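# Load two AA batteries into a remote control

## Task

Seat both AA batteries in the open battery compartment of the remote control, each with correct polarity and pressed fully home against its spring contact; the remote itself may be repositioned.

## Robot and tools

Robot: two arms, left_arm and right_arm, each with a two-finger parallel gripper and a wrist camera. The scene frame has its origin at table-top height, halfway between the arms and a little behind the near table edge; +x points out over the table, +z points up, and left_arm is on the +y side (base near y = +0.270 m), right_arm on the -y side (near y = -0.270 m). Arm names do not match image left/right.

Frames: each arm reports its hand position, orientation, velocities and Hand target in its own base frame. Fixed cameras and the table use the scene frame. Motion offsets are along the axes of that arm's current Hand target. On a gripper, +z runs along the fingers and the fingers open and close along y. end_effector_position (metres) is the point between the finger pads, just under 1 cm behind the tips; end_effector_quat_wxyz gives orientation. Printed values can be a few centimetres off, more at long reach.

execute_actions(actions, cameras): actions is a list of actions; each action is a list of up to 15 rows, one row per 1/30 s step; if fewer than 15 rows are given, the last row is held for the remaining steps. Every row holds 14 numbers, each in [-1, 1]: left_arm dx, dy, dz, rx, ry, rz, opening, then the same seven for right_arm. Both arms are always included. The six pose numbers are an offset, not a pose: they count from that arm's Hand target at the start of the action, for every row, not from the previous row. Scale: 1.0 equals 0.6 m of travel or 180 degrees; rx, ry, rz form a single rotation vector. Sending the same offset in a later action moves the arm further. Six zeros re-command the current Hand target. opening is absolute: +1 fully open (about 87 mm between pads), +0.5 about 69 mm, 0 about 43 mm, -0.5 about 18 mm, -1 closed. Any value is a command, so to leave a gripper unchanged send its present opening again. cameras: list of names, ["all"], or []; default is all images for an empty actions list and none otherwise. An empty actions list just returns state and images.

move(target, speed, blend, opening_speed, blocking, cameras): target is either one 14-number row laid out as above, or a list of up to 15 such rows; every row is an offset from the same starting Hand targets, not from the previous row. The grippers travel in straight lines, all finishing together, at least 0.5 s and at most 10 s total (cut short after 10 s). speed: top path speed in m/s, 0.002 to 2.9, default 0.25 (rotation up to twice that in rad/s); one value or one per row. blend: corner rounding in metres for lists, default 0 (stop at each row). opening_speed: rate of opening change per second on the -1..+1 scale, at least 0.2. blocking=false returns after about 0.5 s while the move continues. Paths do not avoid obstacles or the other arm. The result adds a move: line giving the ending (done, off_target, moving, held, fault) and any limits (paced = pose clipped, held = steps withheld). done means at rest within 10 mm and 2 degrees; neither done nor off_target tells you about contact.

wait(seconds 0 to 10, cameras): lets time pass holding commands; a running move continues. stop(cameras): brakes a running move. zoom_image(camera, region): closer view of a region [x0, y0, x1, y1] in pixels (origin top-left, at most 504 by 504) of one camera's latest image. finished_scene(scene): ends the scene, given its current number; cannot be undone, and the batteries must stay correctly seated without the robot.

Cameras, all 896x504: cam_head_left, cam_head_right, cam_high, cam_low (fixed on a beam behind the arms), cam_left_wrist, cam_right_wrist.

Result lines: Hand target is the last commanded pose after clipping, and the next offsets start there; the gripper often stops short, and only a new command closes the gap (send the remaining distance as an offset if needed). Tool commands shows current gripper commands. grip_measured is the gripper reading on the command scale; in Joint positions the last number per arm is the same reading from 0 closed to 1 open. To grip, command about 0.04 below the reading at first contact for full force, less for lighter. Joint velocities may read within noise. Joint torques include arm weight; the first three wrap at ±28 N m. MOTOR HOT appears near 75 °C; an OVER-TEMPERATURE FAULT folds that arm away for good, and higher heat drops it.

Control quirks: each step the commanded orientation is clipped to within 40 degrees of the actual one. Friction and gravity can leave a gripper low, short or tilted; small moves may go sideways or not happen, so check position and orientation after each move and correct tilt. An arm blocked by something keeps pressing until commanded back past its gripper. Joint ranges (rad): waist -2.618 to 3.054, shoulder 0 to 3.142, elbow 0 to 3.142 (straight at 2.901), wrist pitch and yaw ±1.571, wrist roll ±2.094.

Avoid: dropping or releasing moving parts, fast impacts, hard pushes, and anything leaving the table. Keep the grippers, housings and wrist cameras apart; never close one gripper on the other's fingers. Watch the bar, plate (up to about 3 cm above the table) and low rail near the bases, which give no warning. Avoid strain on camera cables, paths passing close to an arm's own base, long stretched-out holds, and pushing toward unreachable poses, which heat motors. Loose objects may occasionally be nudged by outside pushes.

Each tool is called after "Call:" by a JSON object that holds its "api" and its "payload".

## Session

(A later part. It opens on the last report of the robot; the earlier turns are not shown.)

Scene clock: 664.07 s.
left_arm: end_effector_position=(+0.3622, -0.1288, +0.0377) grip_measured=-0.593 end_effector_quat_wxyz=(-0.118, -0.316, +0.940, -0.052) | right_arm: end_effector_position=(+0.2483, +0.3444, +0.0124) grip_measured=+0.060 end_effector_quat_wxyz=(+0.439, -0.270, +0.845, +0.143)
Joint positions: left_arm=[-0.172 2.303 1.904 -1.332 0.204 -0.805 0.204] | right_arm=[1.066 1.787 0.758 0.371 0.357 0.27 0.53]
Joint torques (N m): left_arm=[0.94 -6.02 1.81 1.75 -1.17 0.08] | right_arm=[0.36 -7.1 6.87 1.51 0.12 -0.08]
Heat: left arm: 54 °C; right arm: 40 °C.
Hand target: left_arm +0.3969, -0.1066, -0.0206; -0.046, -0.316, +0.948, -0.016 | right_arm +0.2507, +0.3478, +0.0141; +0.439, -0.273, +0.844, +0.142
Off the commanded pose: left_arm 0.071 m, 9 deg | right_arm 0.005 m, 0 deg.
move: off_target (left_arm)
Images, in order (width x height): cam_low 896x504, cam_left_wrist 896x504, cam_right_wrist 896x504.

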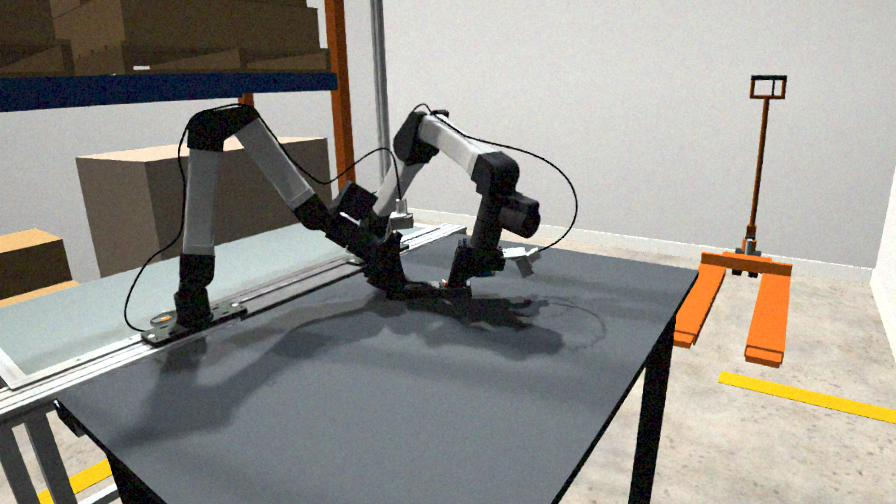

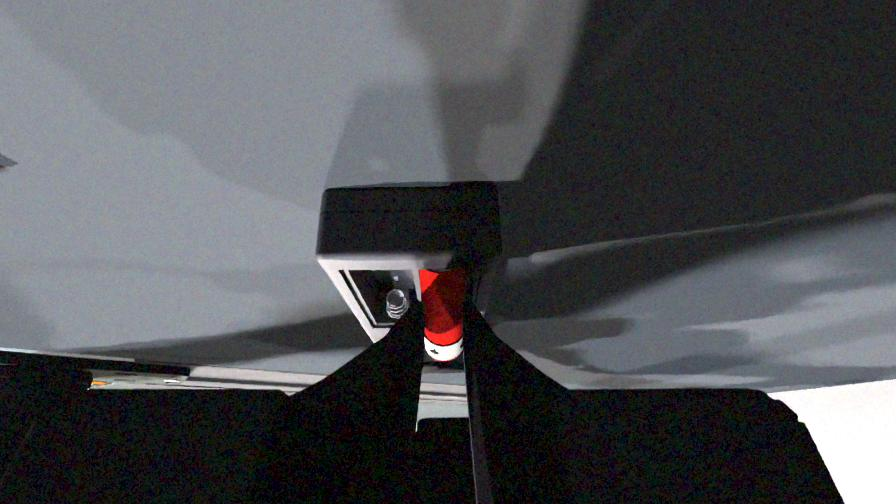

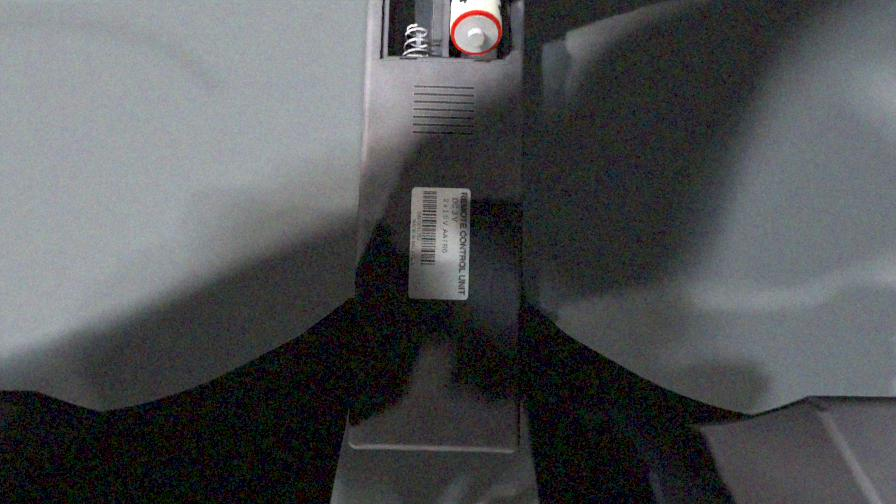

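Call:
{"api": "move", "payload": {"target": [[0.0893,0.005,-0.0888,0,0.05,0,-0.8,0,0,0,0,0,0,-0.1],[0.0893,0.005,-0.0888,0,0.05,0,-0.45,0,0,0,0,0,0,-0.1],[0.091,0.003,-0.103,0,0.05,0,-0.45,0,0,0,0,0,0,-0.1],[0.091,0.003,-0.103,0,0.05,0,-0.82,0,0,0,0,0,0,-0.1]], "speed": 0.06, "opening_speed": 1, "cameras": ["cam_left_wrist","cam_low","cam_right_wrist"]}}

Call:
{"api": "zoom_image", "payload": {"camera": "cam_low", "region": [400, 250, 500, 310]}}

Scene clock: 707.93 s.
left_arm: end_effector_position=(+0.3546, -0.1345, +0.0419) grip_measured=-0.588 end_effector_quat_wxyz=(-0.130, -0.315, +0.939, -0.048) | right_arm: end_effector_position=(+0.2482, +0.3444, +0.0123) grip_measured=+0.060 end_effector_quat_wxyz=(+0.439, -0.271, +0.845, +0.143)
Joint positions: left_arm=[-0.187 2.3 1.907 -1.362 0.211 -0.815 0.206] | right_arm=[1.066 1.787 0.758 0.37 0.357 0.27 0.53]
Joint torques (N m): left_arm=[-0.81 -12.6 6.95 -0.05 -0.18 -0.06] | right_arm=[0.43 -7.23 6.86 1.54 0.11 -0.11]
Heat: left arm: 51 °C; right arm: 40 °C.
Hand target: left_arm +0.3571, -0.1341, +0.0462; -0.120, -0.314, +0.941, -0.041 | right_arm +0.2507, +0.3478, +0.0141; +0.439, -0.273, +0.844, +0.142
Off the commanded pose: left_arm 0.005 m, 1 deg | right_arm 0.005 m, 0 deg.
move: done
Images, in order (width x height): cam_low 896x504, cam_left_wrist 896x504, cam_right_wrist 896x504.

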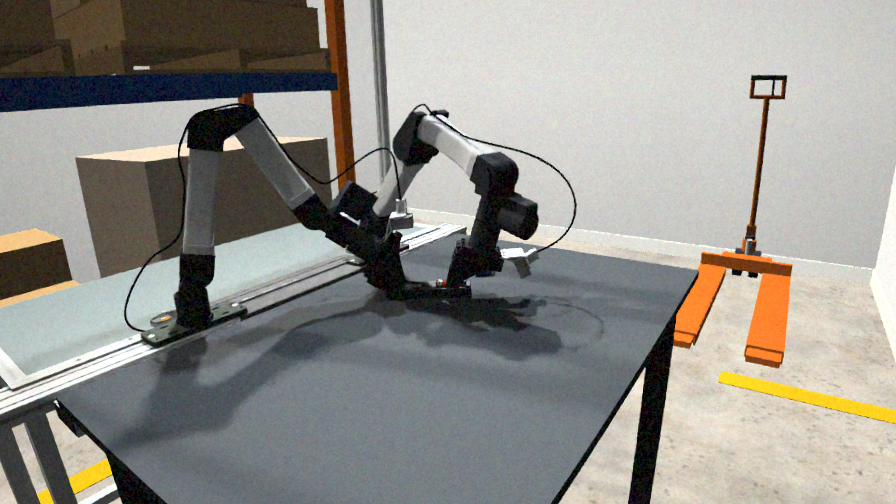

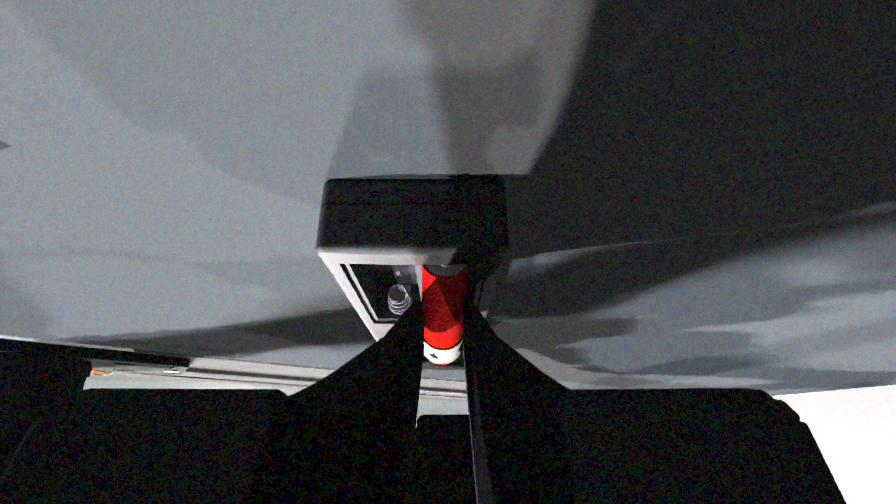

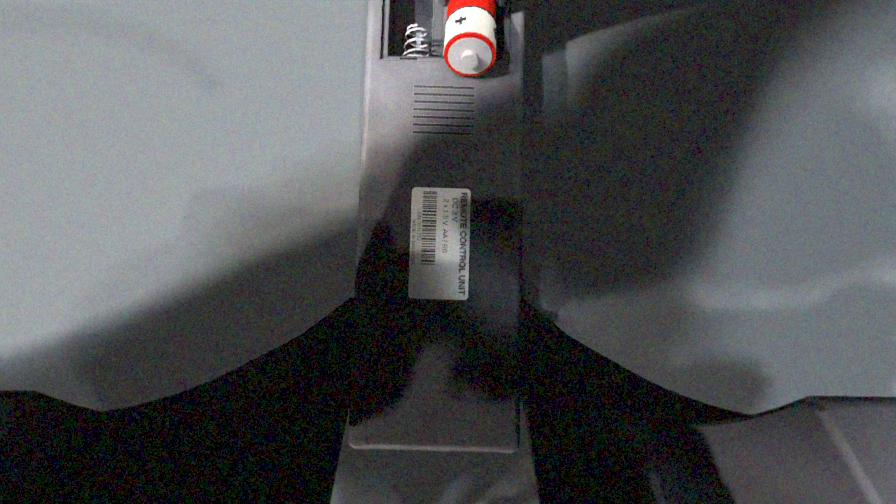

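Scaled by 5.040 from the camera's 896x504 image, which has a finer 1280x720 frame.

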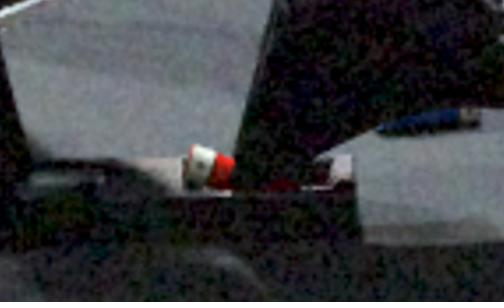

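Call:
{"api": "move", "payload": {"target": [[0,0,0,0,0,0,-0.45,0,0,0,0,0,0,-0.1],[0.003,0,-0.01,0,0,0,-0.45,0,0,0,0,0,0,-0.1],[0.003,0,-0.01,0,0,0,-0.82,0,0,0,0,0,0,-0.1],[-0.054,0,-0.017,0,0,0,-0.82,0,0,0,0,0,0,-0.1]], "speed": 0.06, "opening_speed": 1, "cameras": ["cam_left_wrist","cam_low","cam_right_wrist"]}}

Call:
{"api": "zoom_image", "payload": {"camera": "cam_low", "region": [400, 250, 500, 310]}}

Call:
{"api": "zoom_image", "payload": {"camera": "cam_right_wrist", "region": [350, 0, 550, 110]}}

Scene clock: 726.60 s.
left_arm: end_effector_position=(+0.3676, -0.1223, +0.0542) grip_measured=-0.580 end_effector_quat_wxyz=(-0.149, -0.314, +0.937, -0.044) | right_arm: end_effector_position=(+0.2484, +0.3443, +0.0124) grip_measured=+0.060 end_effector_quat_wxyz=(+0.439, -0.270, +0.845, +0.144)
Joint positions: left_arm=[-0.151 2.393 2.103 -1.51 0.214 -0.773 0.21] | right_arm=[1.066 1.787 0.758 0.371 0.357 0.27 0.53]
Joint torques (N m): left_arm=[0.85 -11.14 8.23 0.27 -0.3 0.07] | right_arm=[0.49 -7.05 6.74 1.51 0.13 -0.11]
Heat: left arm: 54 °C; right arm: 40 °C.
Hand target: left_arm +0.3841, -0.1137, +0.0479; -0.120, -0.314, +0.941, -0.041 | right_arm +0.2507, +0.3478, +0.0141; +0.439, -0.273, +0.844, +0.142
Off the commanded pose: left_arm 0.020 m, 3 deg | right_arm 0.005 m, 0 deg.
move: off_target (left_arm); target 3's new opening was sent with left_arm's hand 0.012 m and 2 deg from that target
Images, in order (width x height): cam_low 896x504, cam_left_wrist 896x504, cam_right_wrist 896x504.

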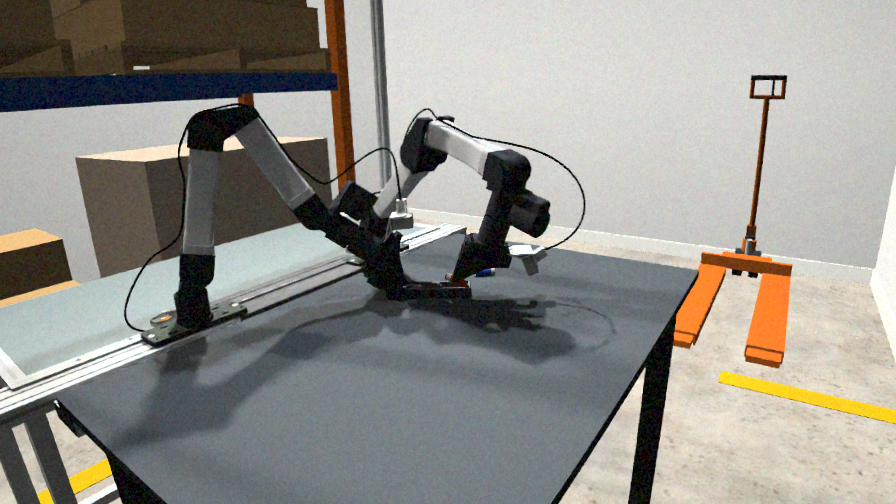

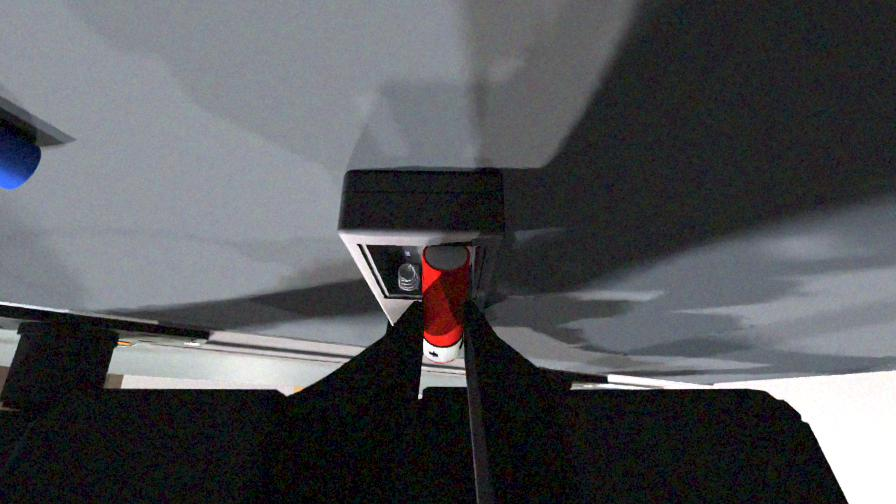

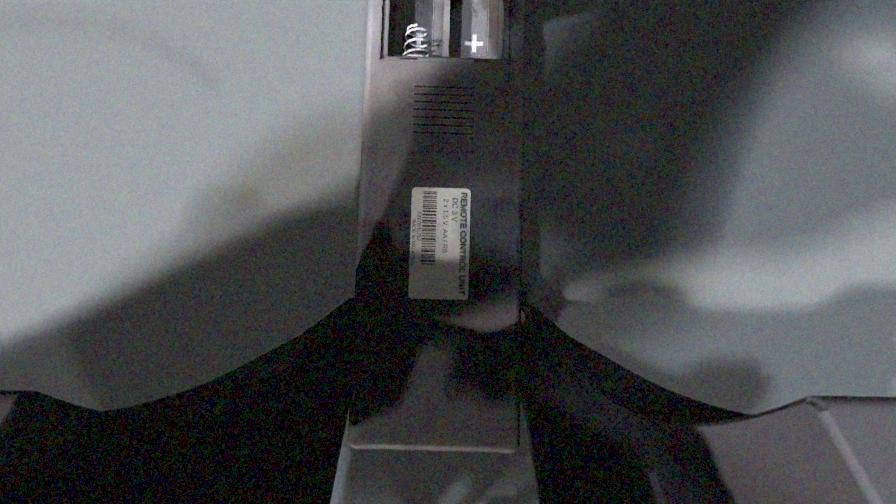

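Scaled by 5.040 from the camera's 896x504 image, which has a finer 1280x720 frame.

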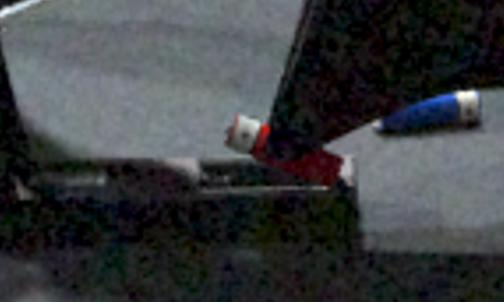

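Scaled by 2.520 from the camera's 896x504 image, which has a finer 1280x720 frame.

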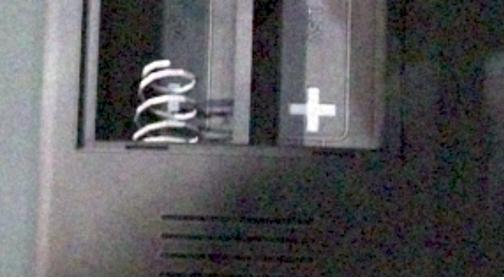

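Call:
{"api": "move", "payload": {"target": [[0.0545,0,0.0143,0,0,0,-0.82,0,0,0,0,0,0,-0.1],[0.0515,0,0.026,0,0,0,-0.82,0,0,0,0,0,0,-0.1],[0.0515,0,0.026,0,0,0,-0.4,0,0,0,0,0,0,-0.1],[0.063,0,-0.018,0,0,0,-0.4,0,0,0,0,0,0,-0.1],[0.049,0,0.018,0,0,0,-0.4,0,0,0,0,0,0,-0.1]], "speed": 0.06, "opening_speed": 1, "cameras": ["cam_left_wrist","cam_low","cam_right_wrist"]}}

Call:
{"api": "zoom_image", "payload": {"camera": "cam_low", "region": [400, 250, 500, 310]}}

Call:
{"api": "zoom_image", "payload": {"camera": "cam_left_wrist", "region": [330, 140, 510, 380]}}

Scene clock: 753.63 s.
left_arm: end_effector_position=(+0.3561, -0.1331, +0.0448) grip_measured=-0.400 end_effector_quat_wxyz=(-0.131, -0.313, +0.940, -0.039) | right_arm: end_effector_position=(+0.2484, +0.3441, +0.0123) grip_measured=+0.060 end_effector_quat_wxyz=(+0.439, -0.270, +0.845, +0.143)
Joint positions: left_arm=[-0.189 2.316 1.946 -1.395 0.196 -0.813 0.3] | right_arm=[1.066 1.787 0.758 0.37 0.358 0.27 0.53]
Joint torques (N m): left_arm=[-0.24 -13.05 4.55 0.18 -0.06 -0.02] | right_arm=[0.49 -7.04 6.74 1.52 0.1 -0.11]
Heat: left arm: 61 °C; right arm: 41 °C.
Hand target: left_arm +0.3592, -0.1325, +0.0448; -0.120, -0.314, +0.941, -0.041 | right_arm +0.2507, +0.3478, +0.0141; +0.439, -0.273, +0.844, +0.142
Off the commanded pose: left_arm 0.003 m, 1 deg | right_arm 0.005 m, 0 deg.
move: done
Images, in order (width x height): cam_low 896x504, cam_left_wrist 896x504, cam_right_wrist 896x504.

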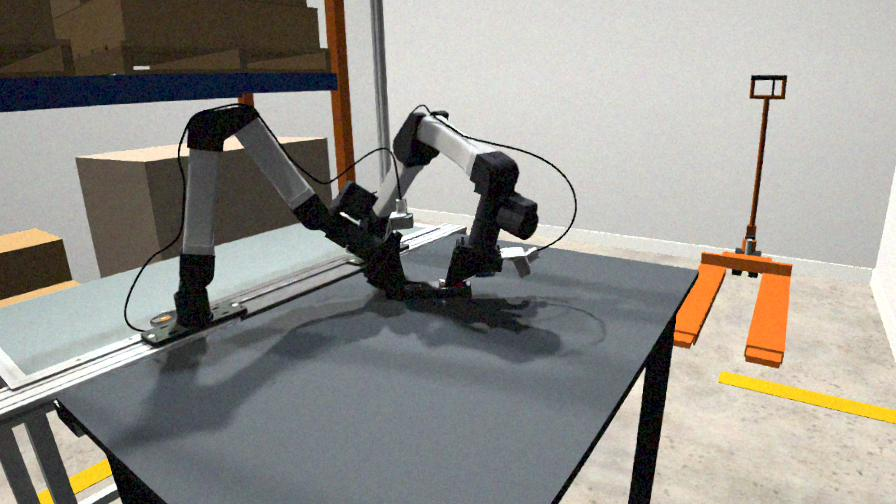

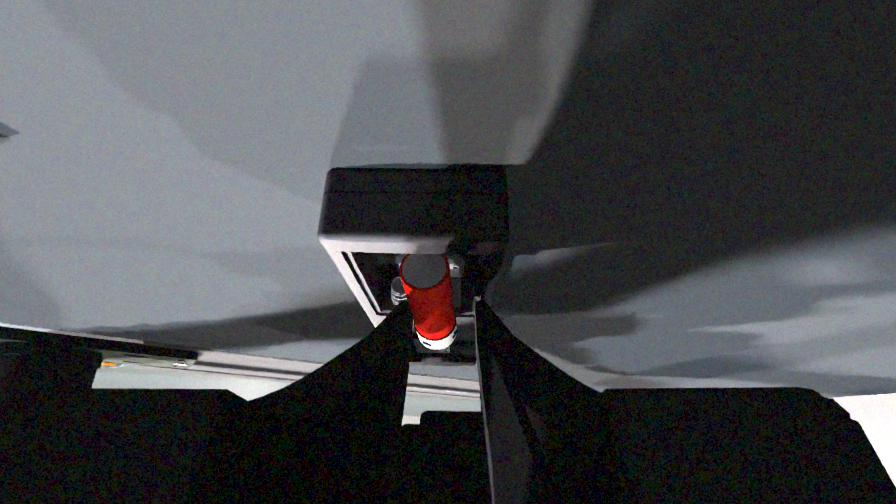

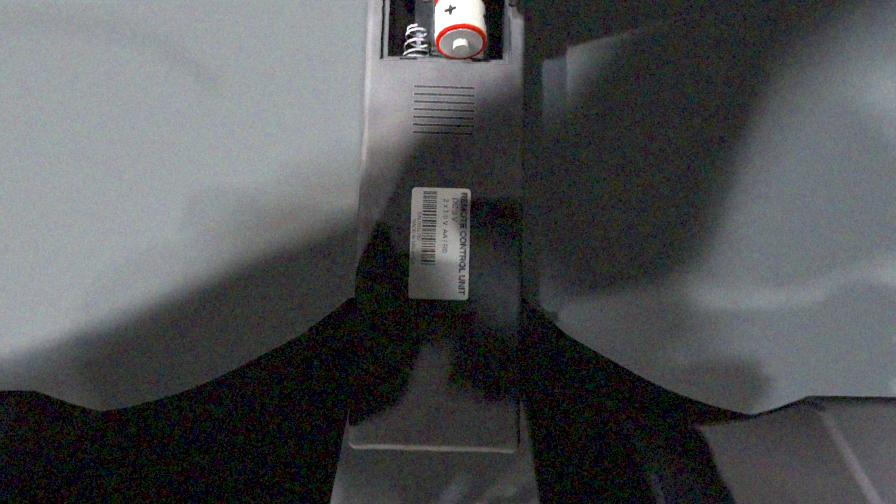

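Scaled by 5.040 from the camera's 896x504 image, which has a finer 1280x720 frame.

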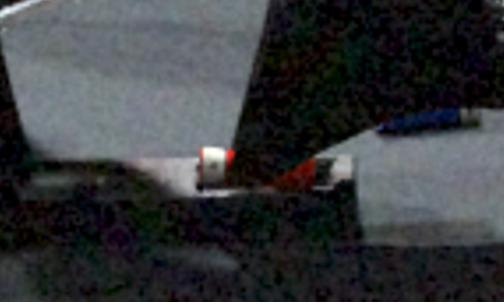

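Scaled by 2.100 from the camera's 896x504 image, which has a finer 1280x720 frame.

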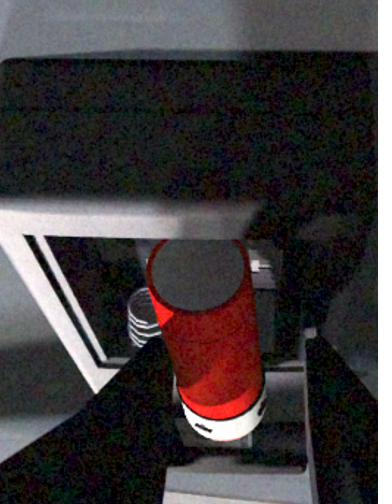

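Call:
{"api": "move", "payload": {"target": [[-0.003,0.006,0.013,0,-0.04,0,-0.4,0,0,0,0,0,0,-0.1],[-0.003,0.006,0.013,0,-0.04,0,-0.85,0,0,0,0,0,0,-0.1]], "speed": 0.05, "opening_speed": 1, "cameras": ["cam_left_wrist","cam_low","cam_right_wrist"]}}

Call:
{"api": "zoom_image", "payload": {"camera": "cam_low", "region": [400, 250, 500, 310]}}

Call:
{"api": "zoom_image", "payload": {"camera": "cam_left_wrist", "region": [330, 140, 510, 380]}}

Scene clock: 799.50 s.
left_arm: end_effector_position=(+0.3576, -0.1350, +0.0415) grip_measured=-0.629 end_effector_quat_wxyz=(-0.076, -0.318, +0.944, -0.040) | right_arm: end_effector_position=(+0.2484, +0.3441, +0.0123) grip_measured=+0.060 end_effector_quat_wxyz=(+0.439, -0.270, +0.845, +0.143)
Joint positions: left_arm=[-0.212 2.215 1.802 -1.247 0.146 -0.856 0.186] | right_arm=[1.066 1.787 0.758 0.37 0.358 0.27 0.53]
Joint torques (N m): left_arm=[-0.9 -12.46 3.4 0.37 -0.44 -0.03] | right_arm=[0.49 -7.08 6.82 1.51 0.09 -0.15]
Heat: left arm: 69 °C; right arm: 41 °C.
Hand target: left_arm +0.3569, -0.1297, +0.0367; -0.061, -0.316, +0.947, -0.021 | right_arm +0.2507, +0.3478, +0.0141; +0.439, -0.273, +0.844, +0.142
Off the commanded pose: left_arm 0.007 m, 3 deg | right_arm 0.005 m, 0 deg.
move: off_target (left_arm); target 2's new opening was sent with left_arm's hand 0.008 m and 3 deg from that target
Images, in order (width x height): cam_low 896x504, cam_left_wrist 896x504, cam_right_wrist 896x504.

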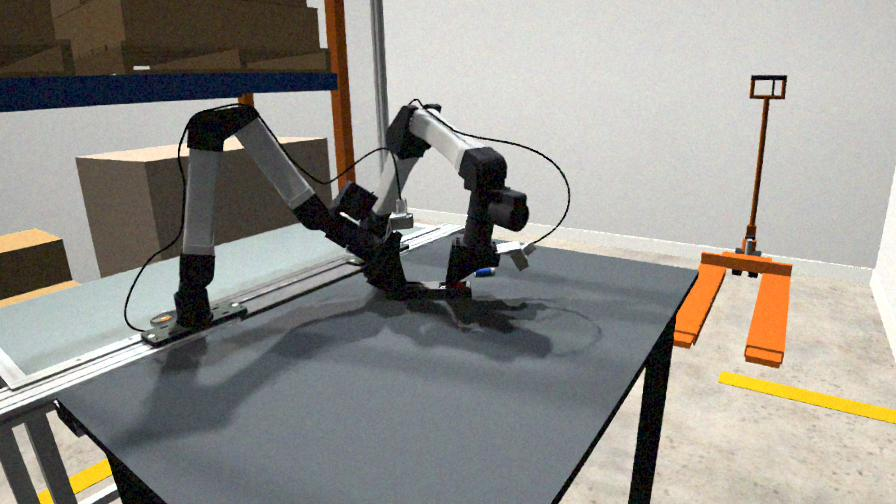

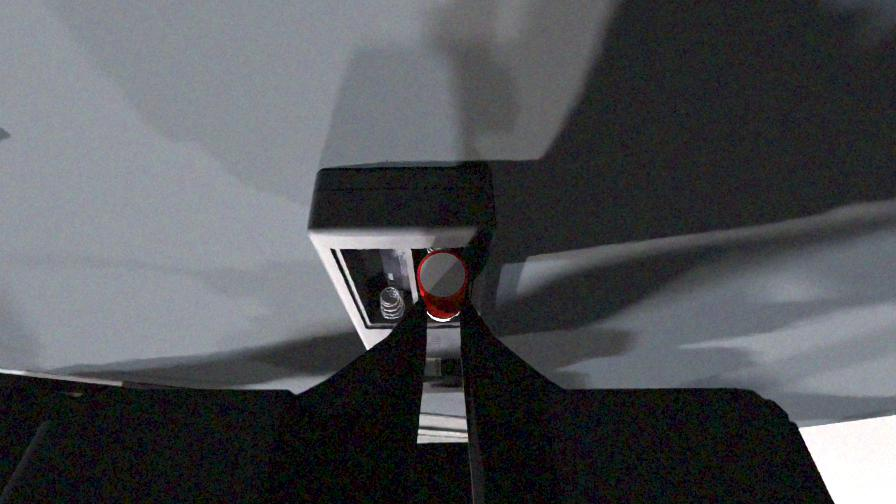

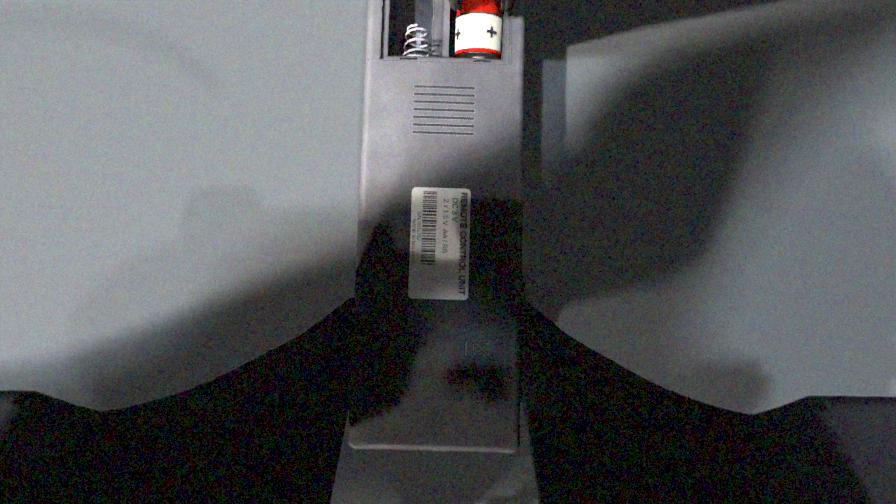

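Scaled by 5.040 from the camera's 896x504 image, which has a finer 1280x720 frame.

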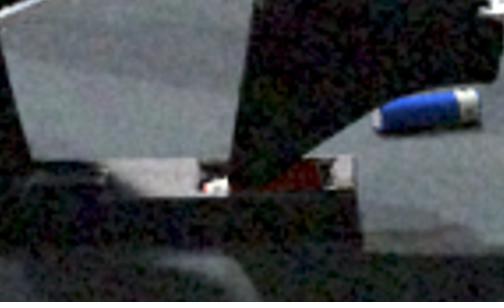

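Scaled by 2.100 from the camera's 896x504 image, which has a finer 1280x720 frame.

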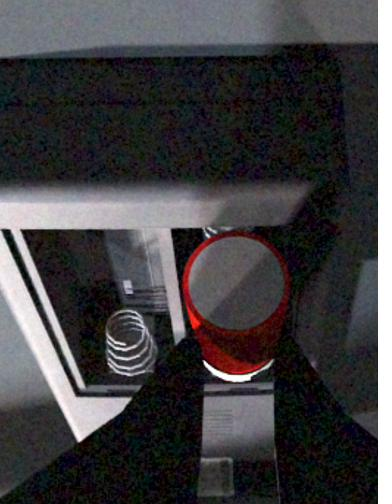

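Call:
{"api": "move", "payload": {"target": [0,-0.006,-0.04,0,0.065,0,-0.85,0,0,0,0,0,0,-0.1], "speed": 0.08, "cameras": ["cam_left_wrist","cam_low","cam_right_wrist"]}}

Call:
{"api": "zoom_image", "payload": {"camera": "cam_low", "region": [400, 250, 500, 310]}}

Call:
{"api": "zoom_image", "payload": {"camera": "cam_left_wrist", "region": [330, 140, 510, 380]}}

Scene clock: 824.07 s.
left_arm: end_effector_position=(+0.3594, -0.1308, +0.0578) grip_measured=-0.629 end_effector_quat_wxyz=(-0.151, -0.311, +0.937, -0.047) | right_arm: end_effector_position=(+0.2484, +0.3441, +0.0123) grip_measured=+0.060 end_effector_quat_wxyz=(+0.439, -0.270, +0.845, +0.143)
Joint positions: left_arm=[-0.171 2.358 2.053 -1.493 0.224 -0.787 0.186] | right_arm=[1.066 1.787 0.758 0.37 0.358 0.27 0.53]
Joint torques (N m): left_arm=[0.38 -11.26 7.99 -0.27 0.15 0.09] | right_arm=[0.57 -6.95 6.93 1.49 0.09 -0.11]
Heat: left arm: 68 °C; right arm: 41 °C.
Hand target: left_arm +0.3615, -0.1307, +0.0606; -0.157, -0.312, +0.936, -0.053 | right_arm +0.2507, +0.3478, +0.0141; +0.439, -0.273, +0.844, +0.142
Off the commanded pose: left_arm 0.003 m, 1 deg | right_arm 0.005 m, 0 deg.
move: done
Images, in order (width x height): cam_low 896x504, cam_left_wrist 896x504, cam_right_wrist 896x504.

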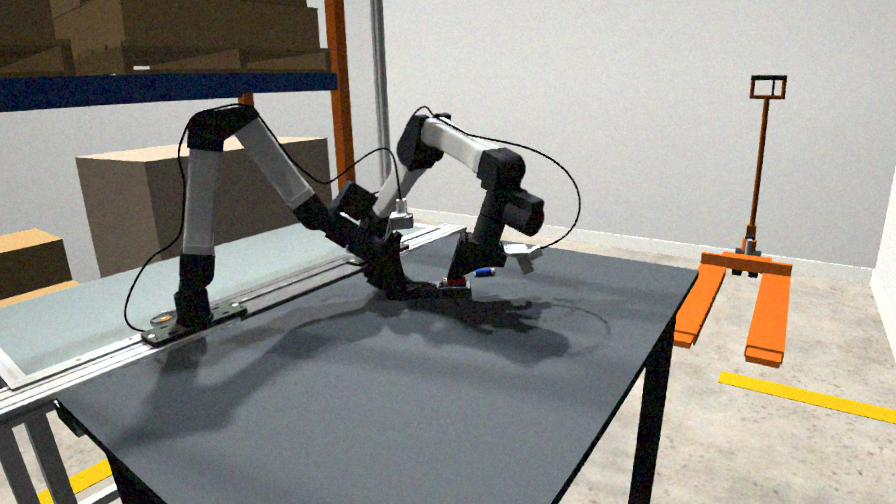

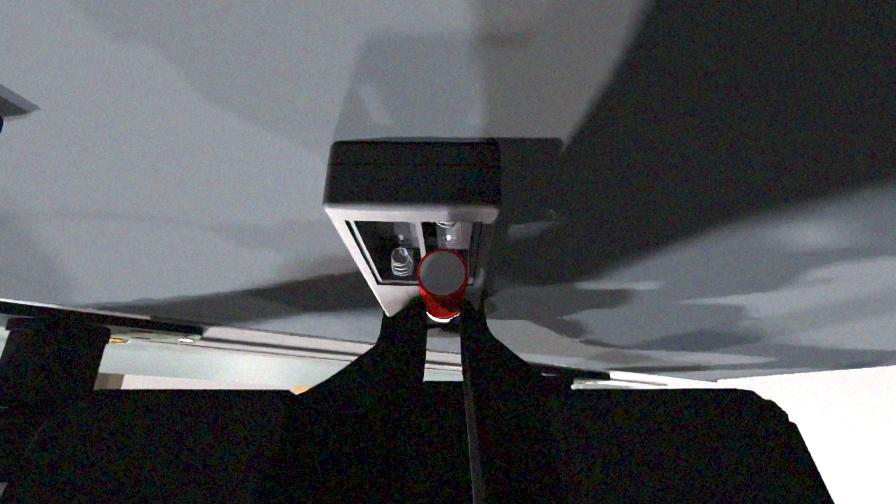

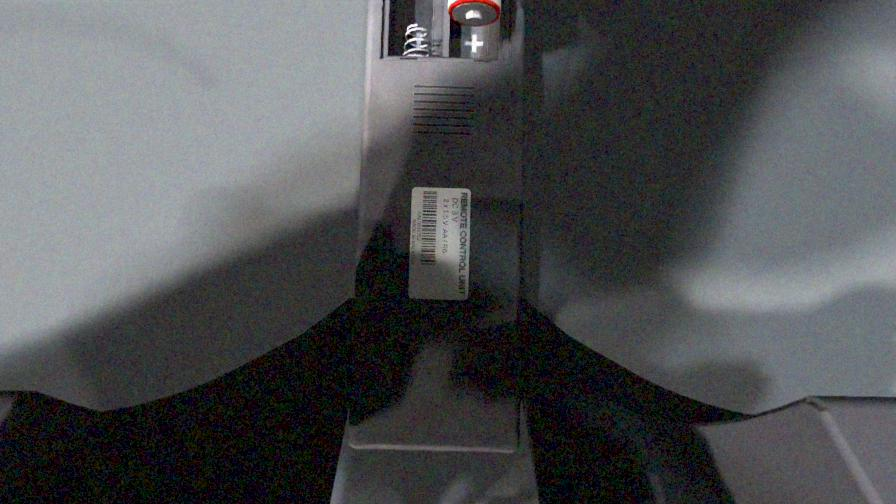

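Scaled by 5.040 from the camera's 896x504 image, which has a finer 1280x720 frame.

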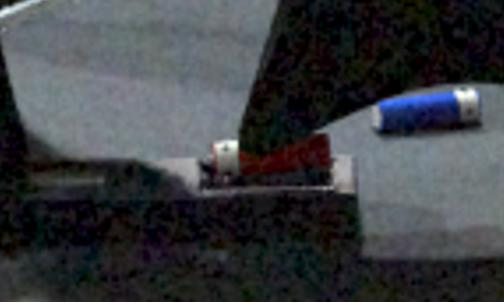

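Scaled by 2.100 from the camera's 896x504 image, which has a finer 1280x720 frame.

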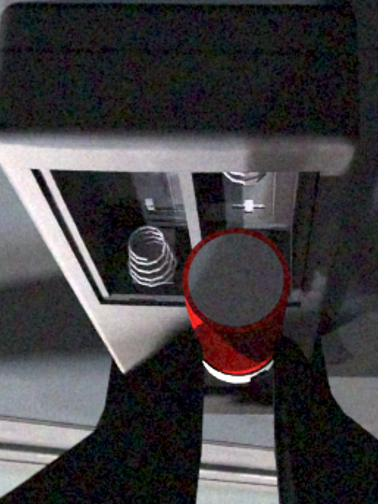

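Call:
{"api": "move", "payload": {"target": [[0.022,0,0.0077,0,0,0,-0.85,0,0,0,0,0,0,-0.1],[0.011,0,0.04,0,0,0,-0.85,0,0,0,0,0,0,-0.1]], "speed": 0.06, "cameras": ["cam_left_wrist","cam_low","cam_right_wrist"]}}

Call:
{"api": "zoom_image", "payload": {"camera": "cam_low", "region": [400, 250, 500, 310]}}

Call:
{"api": "zoom_image", "payload": {"camera": "cam_left_wrist", "region": [330, 140, 510, 380]}}

Scene clock: 843.43 s.
left_arm: end_effector_position=(+0.3501, -0.1328, +0.0454) grip_measured=-0.632 end_effector_quat_wxyz=(-0.158, -0.311, +0.936, -0.044) | right_arm: end_effector_position=(+0.2484, +0.3439, +0.0122) grip_measured=+0.060 end_effector_quat_wxyz=(+0.439, -0.270, +0.845, +0.143)
Joint positions: left_arm=[-0.178 2.339 1.966 -1.439 0.228 -0.793 0.184] | right_arm=[1.066 1.787 0.758 0.369 0.358 0.27 0.53]
Joint torques (N m): left_arm=[-1.02 -12.53 2.84 0.28 0.18 -0.09] | right_arm=[0.4 -7.05 6.83 1.5 0.14 -0.05]
Heat: left arm: 63 °C; right arm: 41 °C.
Hand target: left_arm +0.3502, -0.1392, +0.0400; -0.157, -0.312, +0.936, -0.053 | right_arm +0.2507, +0.3478, +0.0141; +0.439, -0.273, +0.844, +0.142
Off the commanded pose: left_arm 0.008 m, 1 deg | right_arm 0.005 m, 0 deg.
move: done
Images, in order (width x height): cam_low 896x504, cam_left_wrist 896x504, cam_right_wrist 896x504.

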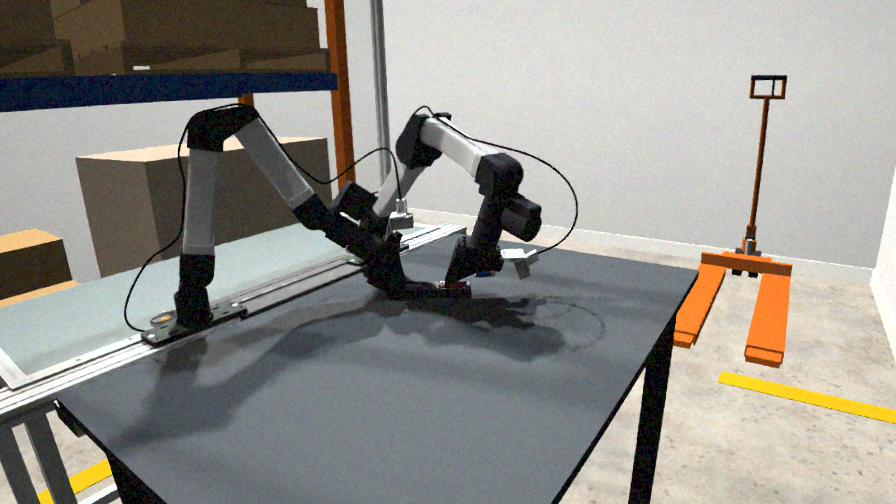

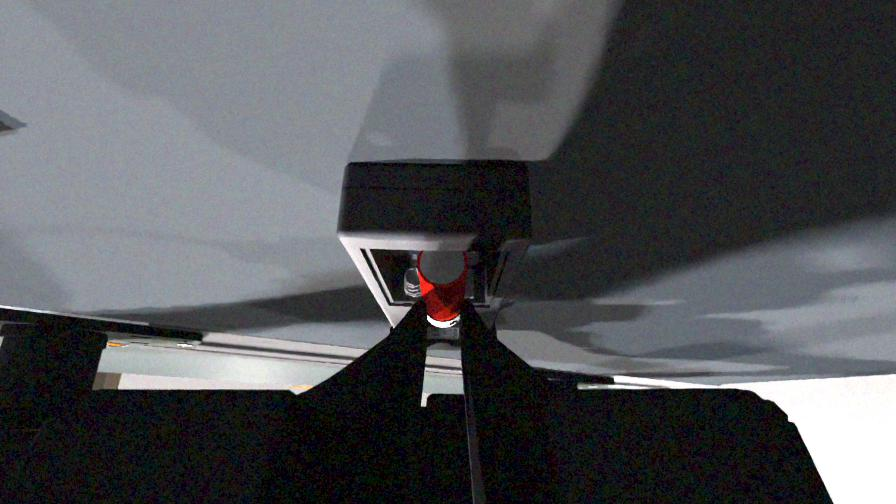

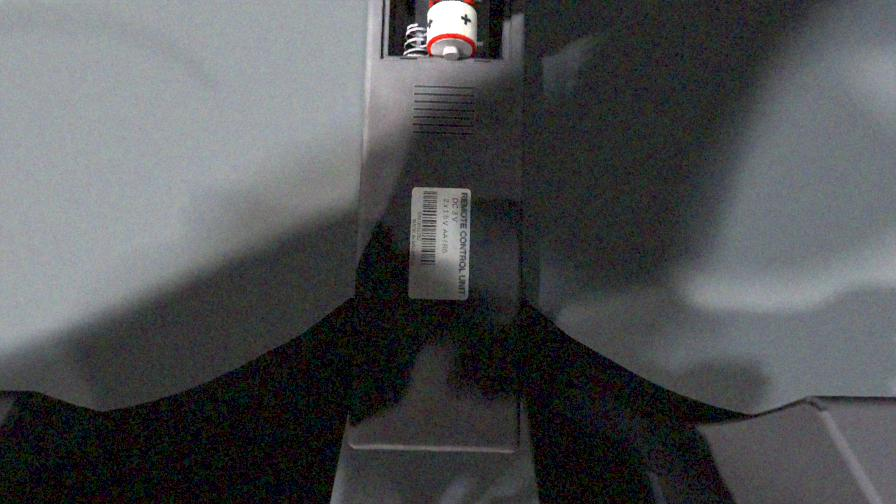

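Scaled by 5.040 from the camera's 896x504 image, which has a finer 1280x720 frame.

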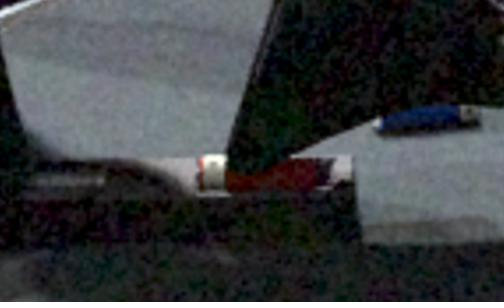

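Scaled by 2.100 from the camera's 896x504 image, which has a finer 1280x720 frame.

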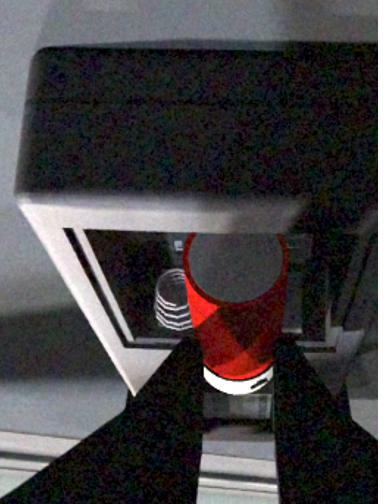

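Call:
{"api": "move", "payload": {"target": [[0.0285,-0.012,-0.02,0,0,0,-0.85,0,0,0,0,0,0,-0.1],[0.0176,-0.012,0.0205,0,0,0,-0.85,0,0,0,0,0,0,-0.1]], "speed": 0.06, "cameras": ["cam_left_wrist","cam_low","cam_right_wrist"]}}

Call:
{"api": "zoom_image", "payload": {"camera": "cam_low", "region": [400, 250, 500, 310]}}

Call:
{"api": "zoom_image", "payload": {"camera": "cam_left_wrist", "region": [330, 140, 510, 380]}}

Scene clock: 859.20 s.
left_arm: end_effector_position=(+0.3497, -0.1341, +0.0449) grip_measured=-0.631 end_effector_quat_wxyz=(-0.141, -0.315, +0.937, -0.043) | right_arm: end_effector_position=(+0.2484, +0.3439, +0.0121) grip_measured=+0.060 end_effector_quat_wxyz=(+0.439, -0.270, +0.845, +0.142)
Joint positions: left_arm=[-0.187 2.303 1.916 -1.392 0.213 -0.814 0.184] | right_arm=[1.066 1.787 0.758 0.369 0.358 0.27 0.53]
Joint torques (N m): left_arm=[-3.18 -10.54 2.15 0.35 0.37 -0.2] | right_arm=[0.35 -7.04 6.64 1.51 0.07 -0.11]
Heat: left arm: 65 °C; right arm: 41 °C.
Hand target: left_arm +0.3433, -0.1534, +0.0319; -0.157, -0.312, +0.936, -0.053 | right_arm +0.2507, +0.3478, +0.0141; +0.439, -0.273, +0.844, +0.142
Off the commanded pose: left_arm 0.024 m, 2 deg | right_arm 0.005 m, 0 deg.
move: off_target (left_arm)
Images, in order (width x height): cam_low 896x504, cam_left_wrist 896x504, cam_right_wrist 896x504.

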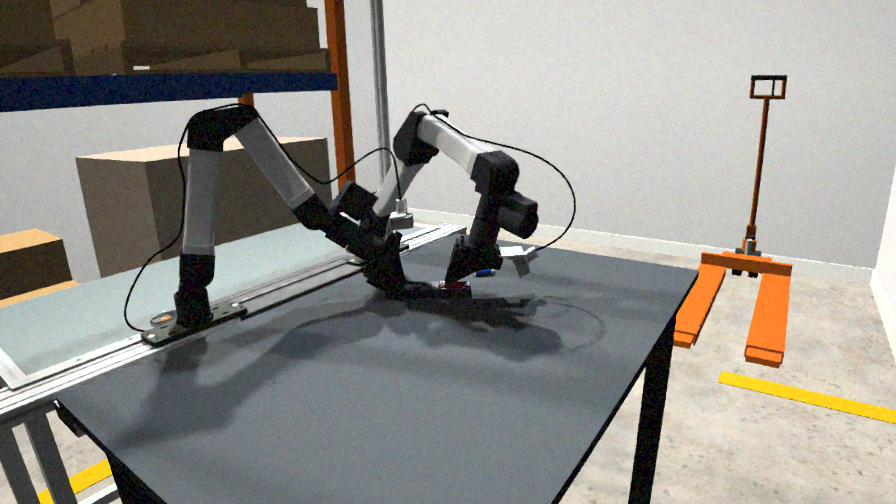

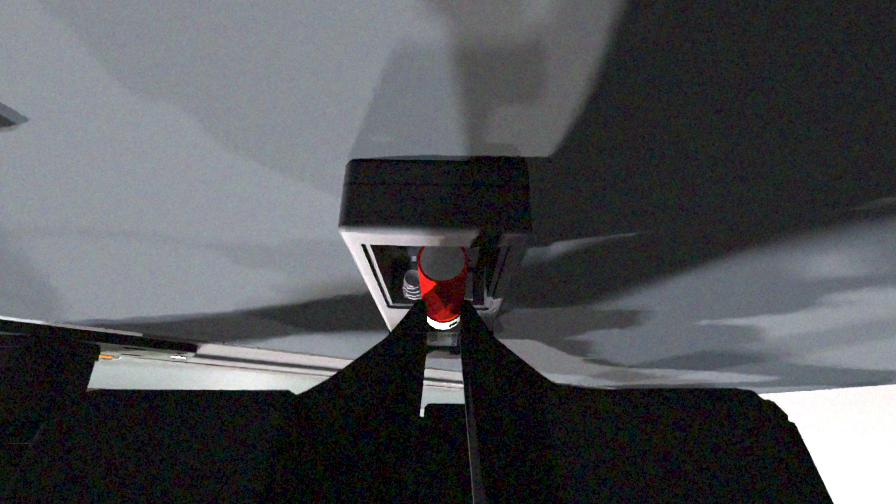

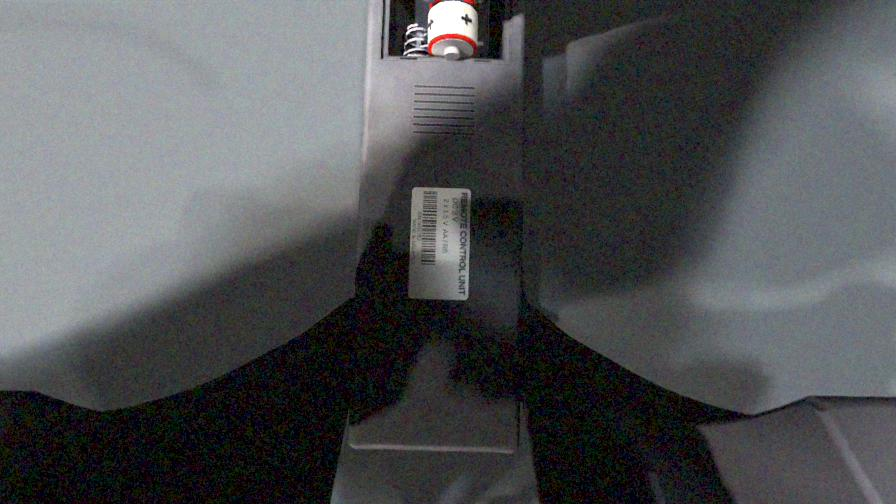

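Scaled by 5.040 from the camera's 896x504 image, which has a finer 1280x720 frame.

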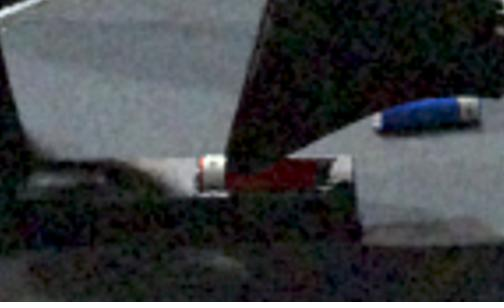

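Scaled by 2.100 from the camera's 896x504 image, which has a finer 1280x720 frame.

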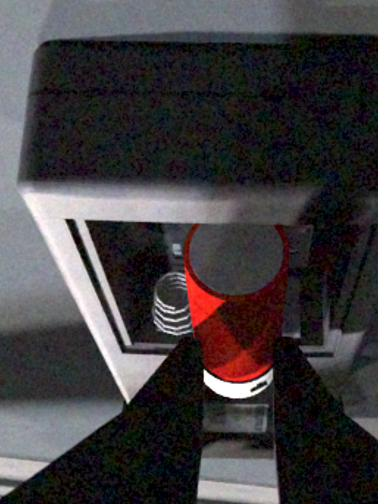

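Call:
{"api": "move", "payload": {"target": [[0.033,0,-0.0945,0,0,0,-0.85,0,0,0,0,0,0,-0.1],[0.0215,0.2178,-0.095,0,-0.105,0,-0.85,0,0,0,0,0,0,-0.1],[-0.0195,0.2178,0.022,0,-0.105,0,-0.85,0,0,0,0,0,0,-0.1],[-0.0195,0.2178,0.022,0,-0.105,0,-0.2,0,0,0,0,0,0,-0.1],[0.006,0.2178,-0.05,0,-0.105,0,-0.2,0,0,0,0,0,0,-0.1]], "speed": [0.15,0.25,0.08,0.05,0.15], "opening_speed": 1, "blend": [0.02,0.01,0,0,0], "cameras": ["cam_left_wrist","cam_low"]}}

Scene clock: 881.23 s.
left_arm: end_effector_position=(+0.2637, -0.0484, +0.0487) grip_measured=-0.200 end_effector_quat_wxyz=(-0.021, -0.316, +0.948, -0.002) | right_arm: end_effector_position=(+0.2484, +0.3439, +0.0121) grip_measured=+0.060 end_effector_quat_wxyz=(+0.439, -0.270, +0.845, +0.142)
Joint positions: left_arm=[-0.067 1.751 1.2 -1.059 0.019 -0.711 0.4] | right_arm=[1.066 1.787 0.758 0.369 0.358 0.27 0.53]
Joint torques (N m): left_arm=[0.02 -10.04 7.86 0.17 -0.22 0.03] | right_arm=[0.47 -7.06 6.8 1.55 0.13 -0.12]
Heat: left arm: 63 °C; right arm: 41 °C.
Hand target: left_arm +0.2700, -0.0450, +0.0612; -0.001, -0.316, +0.949, -0.001 | right_arm +0.2507, +0.3478, +0.0141; +0.439, -0.273, +0.844, +0.142
Off the commanded pose: left_arm 0.014 m, 2 deg | right_arm 0.005 m, 0 deg.
move: off_target (left_arm); target 4's new opening was sent with left_arm's hand 0.018 m and 2 deg from that target
Images, in order (width x height): cam_low 896x504, cam_left_wrist 896x504.

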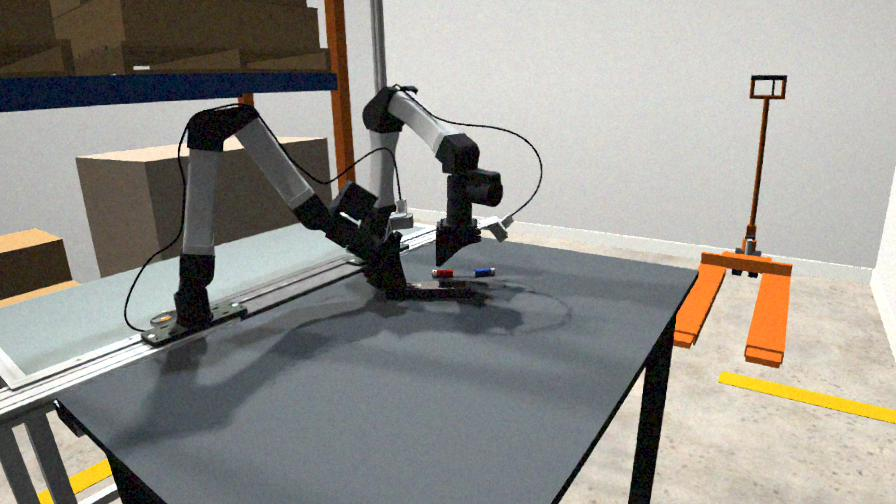

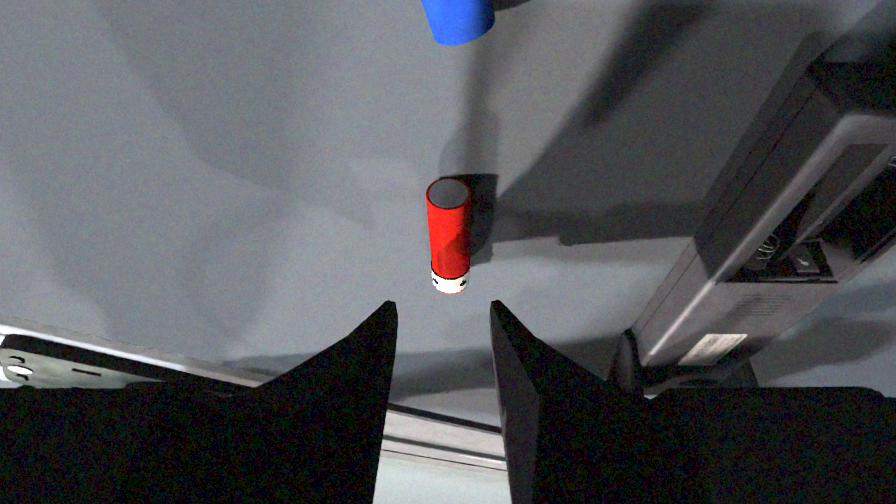

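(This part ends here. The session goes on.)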